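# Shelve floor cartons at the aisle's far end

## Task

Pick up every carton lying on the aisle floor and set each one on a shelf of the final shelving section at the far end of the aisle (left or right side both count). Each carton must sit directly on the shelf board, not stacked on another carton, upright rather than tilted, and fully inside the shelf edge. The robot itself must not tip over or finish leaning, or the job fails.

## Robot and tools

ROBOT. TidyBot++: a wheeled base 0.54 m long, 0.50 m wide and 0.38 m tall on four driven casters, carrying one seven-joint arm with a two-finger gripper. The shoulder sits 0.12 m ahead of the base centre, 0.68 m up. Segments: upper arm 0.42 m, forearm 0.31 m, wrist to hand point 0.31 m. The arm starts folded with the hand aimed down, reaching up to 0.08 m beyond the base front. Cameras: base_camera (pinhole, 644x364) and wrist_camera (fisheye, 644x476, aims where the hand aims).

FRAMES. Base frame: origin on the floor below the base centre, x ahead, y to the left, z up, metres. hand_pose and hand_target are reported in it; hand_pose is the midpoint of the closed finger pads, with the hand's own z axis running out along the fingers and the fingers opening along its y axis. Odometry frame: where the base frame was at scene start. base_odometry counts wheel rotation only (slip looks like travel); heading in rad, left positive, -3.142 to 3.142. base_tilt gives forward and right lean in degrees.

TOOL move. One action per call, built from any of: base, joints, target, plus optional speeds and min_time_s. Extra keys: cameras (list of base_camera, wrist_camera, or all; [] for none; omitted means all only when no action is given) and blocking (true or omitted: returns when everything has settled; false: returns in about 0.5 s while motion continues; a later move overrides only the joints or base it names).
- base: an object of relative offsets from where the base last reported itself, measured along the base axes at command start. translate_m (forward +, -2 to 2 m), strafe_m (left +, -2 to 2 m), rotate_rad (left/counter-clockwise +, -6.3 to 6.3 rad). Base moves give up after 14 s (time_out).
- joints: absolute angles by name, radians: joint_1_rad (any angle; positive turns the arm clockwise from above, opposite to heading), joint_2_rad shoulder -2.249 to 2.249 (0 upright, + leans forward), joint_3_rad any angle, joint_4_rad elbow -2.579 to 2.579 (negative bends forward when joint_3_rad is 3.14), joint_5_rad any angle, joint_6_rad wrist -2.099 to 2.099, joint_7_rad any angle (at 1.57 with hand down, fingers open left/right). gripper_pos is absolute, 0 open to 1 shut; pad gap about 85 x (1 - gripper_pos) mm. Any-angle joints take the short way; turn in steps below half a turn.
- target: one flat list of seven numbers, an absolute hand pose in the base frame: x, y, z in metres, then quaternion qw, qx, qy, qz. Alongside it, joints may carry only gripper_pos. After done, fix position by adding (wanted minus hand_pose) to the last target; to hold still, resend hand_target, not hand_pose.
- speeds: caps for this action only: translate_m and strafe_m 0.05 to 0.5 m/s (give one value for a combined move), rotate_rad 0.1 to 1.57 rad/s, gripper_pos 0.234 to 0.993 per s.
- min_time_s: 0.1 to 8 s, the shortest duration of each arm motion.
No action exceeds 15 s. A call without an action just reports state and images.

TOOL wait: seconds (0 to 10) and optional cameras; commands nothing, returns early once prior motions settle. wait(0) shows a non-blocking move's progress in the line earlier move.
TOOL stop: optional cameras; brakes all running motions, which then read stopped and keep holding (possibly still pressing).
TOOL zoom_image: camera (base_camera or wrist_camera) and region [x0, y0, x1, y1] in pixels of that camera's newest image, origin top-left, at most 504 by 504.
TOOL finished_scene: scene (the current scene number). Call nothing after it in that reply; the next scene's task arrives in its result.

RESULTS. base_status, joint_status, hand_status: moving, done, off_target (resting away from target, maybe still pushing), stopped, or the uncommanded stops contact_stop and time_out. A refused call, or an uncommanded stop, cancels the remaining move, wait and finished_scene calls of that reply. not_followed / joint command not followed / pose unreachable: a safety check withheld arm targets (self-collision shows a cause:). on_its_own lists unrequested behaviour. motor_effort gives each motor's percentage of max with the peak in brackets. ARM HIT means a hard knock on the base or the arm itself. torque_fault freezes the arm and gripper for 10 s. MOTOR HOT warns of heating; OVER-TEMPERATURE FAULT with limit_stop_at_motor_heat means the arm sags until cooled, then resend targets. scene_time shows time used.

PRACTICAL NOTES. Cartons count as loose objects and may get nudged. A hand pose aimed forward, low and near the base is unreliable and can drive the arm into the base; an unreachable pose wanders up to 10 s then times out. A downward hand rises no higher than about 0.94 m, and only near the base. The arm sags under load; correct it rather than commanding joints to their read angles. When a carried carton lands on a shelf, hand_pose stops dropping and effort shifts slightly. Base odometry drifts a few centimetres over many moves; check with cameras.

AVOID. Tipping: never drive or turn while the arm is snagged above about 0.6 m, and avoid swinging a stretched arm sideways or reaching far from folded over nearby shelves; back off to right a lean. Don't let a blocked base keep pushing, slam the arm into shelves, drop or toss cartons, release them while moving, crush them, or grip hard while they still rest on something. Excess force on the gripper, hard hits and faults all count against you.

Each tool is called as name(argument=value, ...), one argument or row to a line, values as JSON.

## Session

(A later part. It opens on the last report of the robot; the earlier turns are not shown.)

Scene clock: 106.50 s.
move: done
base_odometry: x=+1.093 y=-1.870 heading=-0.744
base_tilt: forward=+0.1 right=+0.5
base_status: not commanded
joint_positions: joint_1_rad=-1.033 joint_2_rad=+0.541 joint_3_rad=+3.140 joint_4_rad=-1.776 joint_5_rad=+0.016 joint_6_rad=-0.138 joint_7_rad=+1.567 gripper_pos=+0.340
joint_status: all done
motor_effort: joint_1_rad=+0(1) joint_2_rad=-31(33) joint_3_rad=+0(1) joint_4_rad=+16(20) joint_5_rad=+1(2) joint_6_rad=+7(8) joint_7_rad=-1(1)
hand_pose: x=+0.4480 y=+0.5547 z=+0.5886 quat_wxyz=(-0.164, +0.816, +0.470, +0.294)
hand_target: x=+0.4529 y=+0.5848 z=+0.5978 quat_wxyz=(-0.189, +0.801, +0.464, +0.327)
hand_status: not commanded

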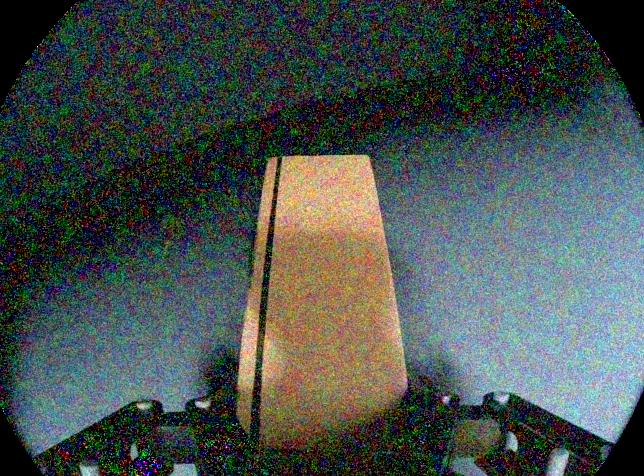

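move(
  joints={"joint_2_rad": 0.596, "joint_4_rad": -1.81, "joint_6_rad": 0.025},
)

move(
  joints={"joint_2_rad": 0.609, "joint_4_rad": -1.824, "joint_6_rad": 0.045},
)

Scene clock: 108.90 s.
move: done
base_odometry: x=+1.093 y=-1.870 heading=-0.744
base_tilt: forward=+0.2 right=+0.5
base_status: not commanded
joint_positions: joint_1_rad=-1.033 joint_2_rad=+0.560 joint_3_rad=+3.140 joint_4_rad=-1.802 joint_5_rad=+0.016 joint_6_rad=-0.068 joint_7_rad=+1.567 gripper_pos=+0.340
joint_status: all done
motor_effort: joint_1_rad=+0(0) joint_2_rad=-31(32) joint_3_rad=+0(1) joint_4_rad=+15(17) joint_5_rad=+1(2) joint_6_rad=+6(7) joint_7_rad=+0(2)
hand_pose: x=+0.4492 y=+0.5573 z=+0.5789 quat_wxyz=(-0.170, +0.812, +0.468, +0.304)
hand_target: x=+0.4471 y=+0.5747 z=+0.5714 quat_wxyz=(-0.186, +0.804, +0.465, +0.321)
hand_status: not commanded
pictures: none

Scene clock: 109.47 s.
move: done
base_odometry: x=+1.093 y=-1.870 heading=-0.744
base_tilt: forward=+0.2 right=+0.5
base_status: not commanded
joint_positions: joint_1_rad=-1.033 joint_2_rad=+0.568 joint_3_rad=+3.140 joint_4_rad=-1.811 joint_5_rad=+0.016 joint_6_rad=-0.045 joint_7_rad=+1.567 gripper_pos=+0.340
joint_status: all done
motor_effort: joint_1_rad=+0(1) joint_2_rad=-30(32) joint_3_rad=-1(1) joint_4_rad=+14(16) joint_5_rad=+1(2) joint_6_rad=+6(8) joint_7_rad=-1(1)
hand_pose: x=+0.4492 y=+0.5576 z=+0.5746 quat_wxyz=(-0.172, +0.811, +0.468, +0.306)
hand_target: x=+0.4454 y=+0.5717 z=+0.5612 quat_wxyz=(-0.184, +0.805, +0.466, +0.318)
hand_status: not commanded
pictures: none

move(
  joints={"joint_2_rad": 0.617, "joint_4_rad": -1.831, "joint_6_rad": 0.06},
)

move(
  joints={"joint_2_rad": 0.625, "joint_4_rad": -1.838, "joint_6_rad": 0.075},
)

Scene clock: 110.53 s.
move: done
base_odometry: x=+1.093 y=-1.870 heading=-0.744
base_tilt: forward=+0.1 right=+0.5
base_status: not commanded
joint_positions: joint_1_rad=-1.033 joint_2_rad=+0.570 joint_3_rad=+3.140 joint_4_rad=-1.815 joint_5_rad=+0.016 joint_6_rad=-0.030 joint_7_rad=+1.567 gripper_pos=+0.340
joint_status: all done
motor_effort: joint_1_rad=+0(0) joint_2_rad=-29(30) joint_3_rad=+0(1) joint_4_rad=+15(15) joint_5_rad=+1(1) joint_6_rad=+7(7) joint_7_rad=-1(1)
hand_pose: x=+0.4500 y=+0.5590 z=+0.5749 quat_wxyz=(-0.174, +0.810, +0.467, +0.310)
hand_target: x=+0.4450 y=+0.5709 z=+0.5562 quat_wxyz=(-0.184, +0.805, +0.466, +0.318)
hand_status: not commanded
pictures: none

Scene clock: 111.07 s.
move: done
base_odometry: x=+1.093 y=-1.870 heading=-0.744
base_tilt: forward=+0.2 right=+0.5
base_status: not commanded
joint_positions: joint_1_rad=-1.033 joint_2_rad=+0.572 joint_3_rad=+3.140 joint_4_rad=-1.819 joint_5_rad=+0.016 joint_6_rad=-0.014 joint_7_rad=+1.567 gripper_pos=+0.340
joint_status: all done
motor_effort: joint_1_rad=+1(1) joint_2_rad=-28(29) joint_3_rad=+0(1) joint_4_rad=+13(15) joint_5_rad=+1(2) joint_6_rad=+6(7) joint_7_rad=+0(1)
hand_pose: x=+0.4507 y=+0.5603 z=+0.5748 quat_wxyz=(-0.176, +0.808, +0.466, +0.314)
hand_target: x=+0.4445 y=+0.5701 z=+0.5513 quat_wxyz=(-0.184, +0.805, +0.466, +0.318)
hand_status: not commanded
pictures: none

move(
  joints={"joint_2_rad": 0.613, "joint_4_rad": -1.831, "joint_6_rad": 0.05},
)

move(
  joints={"gripper_pos": 0.0},
  speeds={"gripper_pos": 0.3},
)

move(
  joints={"joint_2_rad": -0.1, "joint_4_rad": -2.18, "joint_6_rad": -0.38},
  min_time_s=2.5,
  cameras=["wrist_camera"],
)

Scene clock: 112.67 s.
move: done
base_odometry: x=+1.093 y=-1.870 heading=-0.744
base_tilt: forward=+0.2 right=+0.5
base_status: not commanded
joint_positions: joint_1_rad=-1.033 joint_2_rad=+0.572 joint_3_rad=+3.140 joint_4_rad=-1.819 joint_5_rad=+0.016 joint_6_rad=-0.014 joint_7_rad=+1.567 gripper_pos=+0.340
joint_status: all done
motor_effort: joint_1_rad=+0(1) joint_2_rad=-28(28) joint_3_rad=-1(1) joint_4_rad=+13(14) joint_5_rad=+0(2) joint_6_rad=+6(7) joint_7_rad=+0(1)
hand_pose: x=+0.4507 y=+0.5603 z=+0.5749 quat_wxyz=(-0.176, +0.808, +0.466, +0.314)
hand_target: x=+0.4441 y=+0.5694 z=+0.5567 quat_wxyz=(-0.183, +0.806, +0.467, +0.316)
hand_status: not commanded
pictures: none

Scene clock: 114.40 s.
move: done
base_odometry: x=+1.093 y=-1.870 heading=-0.744
base_tilt: forward=+0.1 right=+0.5
base_status: not commanded
joint_positions: joint_1_rad=-1.033 joint_2_rad=+0.578 joint_3_rad=+3.140 joint_4_rad=-1.819 joint_5_rad=+0.016 joint_6_rad=-0.014 joint_7_rad=+1.567 gripper_pos=+0.000
joint_status: all done
motor_effort: joint_1_rad=+0(1) joint_2_rad=-31(32) joint_3_rad=-1(1) joint_4_rad=+13(15) joint_5_rad=+2(2) joint_6_rad=+6(7) joint_7_rad=-1(2)
hand_pose: x=+0.4503 y=+0.5597 z=+0.5708 quat_wxyz=(-0.175, +0.809, +0.467, +0.311)
hand_target: x=+0.4441 y=+0.5694 z=+0.5567 quat_wxyz=(-0.183, +0.806, +0.467, +0.316)
hand_status: not commanded
pictures: none

Scene clock: 117.20 s.
move: done
base_odometry: x=+1.093 y=-1.870 heading=-0.744
base_tilt: forward=+0.2 right=+0.5
base_status: not commanded
joint_positions: joint_1_rad=-1.033 joint_2_rad=-0.077 joint_3_rad=+3.140 joint_4_rad=-2.162 joint_5_rad=+0.016 joint_6_rad=-0.301 joint_7_rad=+1.567 gripper_pos=+0.000
joint_status: all done
motor_effort: joint_1_rad=+1(1) joint_2_rad=-13(32) joint_3_rad=+0(1) joint_4_rad=+17(19) joint_5_rad=+1(2) joint_6_rad=+6(8) joint_7_rad=-1(1)
hand_pose: x=+0.3515 y=+0.3910 z=+0.7201 quat_wxyz=(-0.179, +0.806, +0.464, +0.323)
hand_target: x=+0.3311 y=+0.3724 z=+0.7055 quat_wxyz=(-0.168, +0.816, +0.472, +0.289)
hand_status: not commanded

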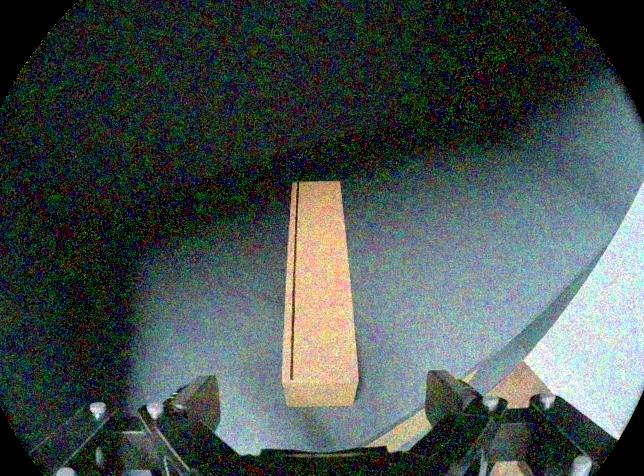

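finished_scene(
  scene=2,
)

The scene is finished: the task was done.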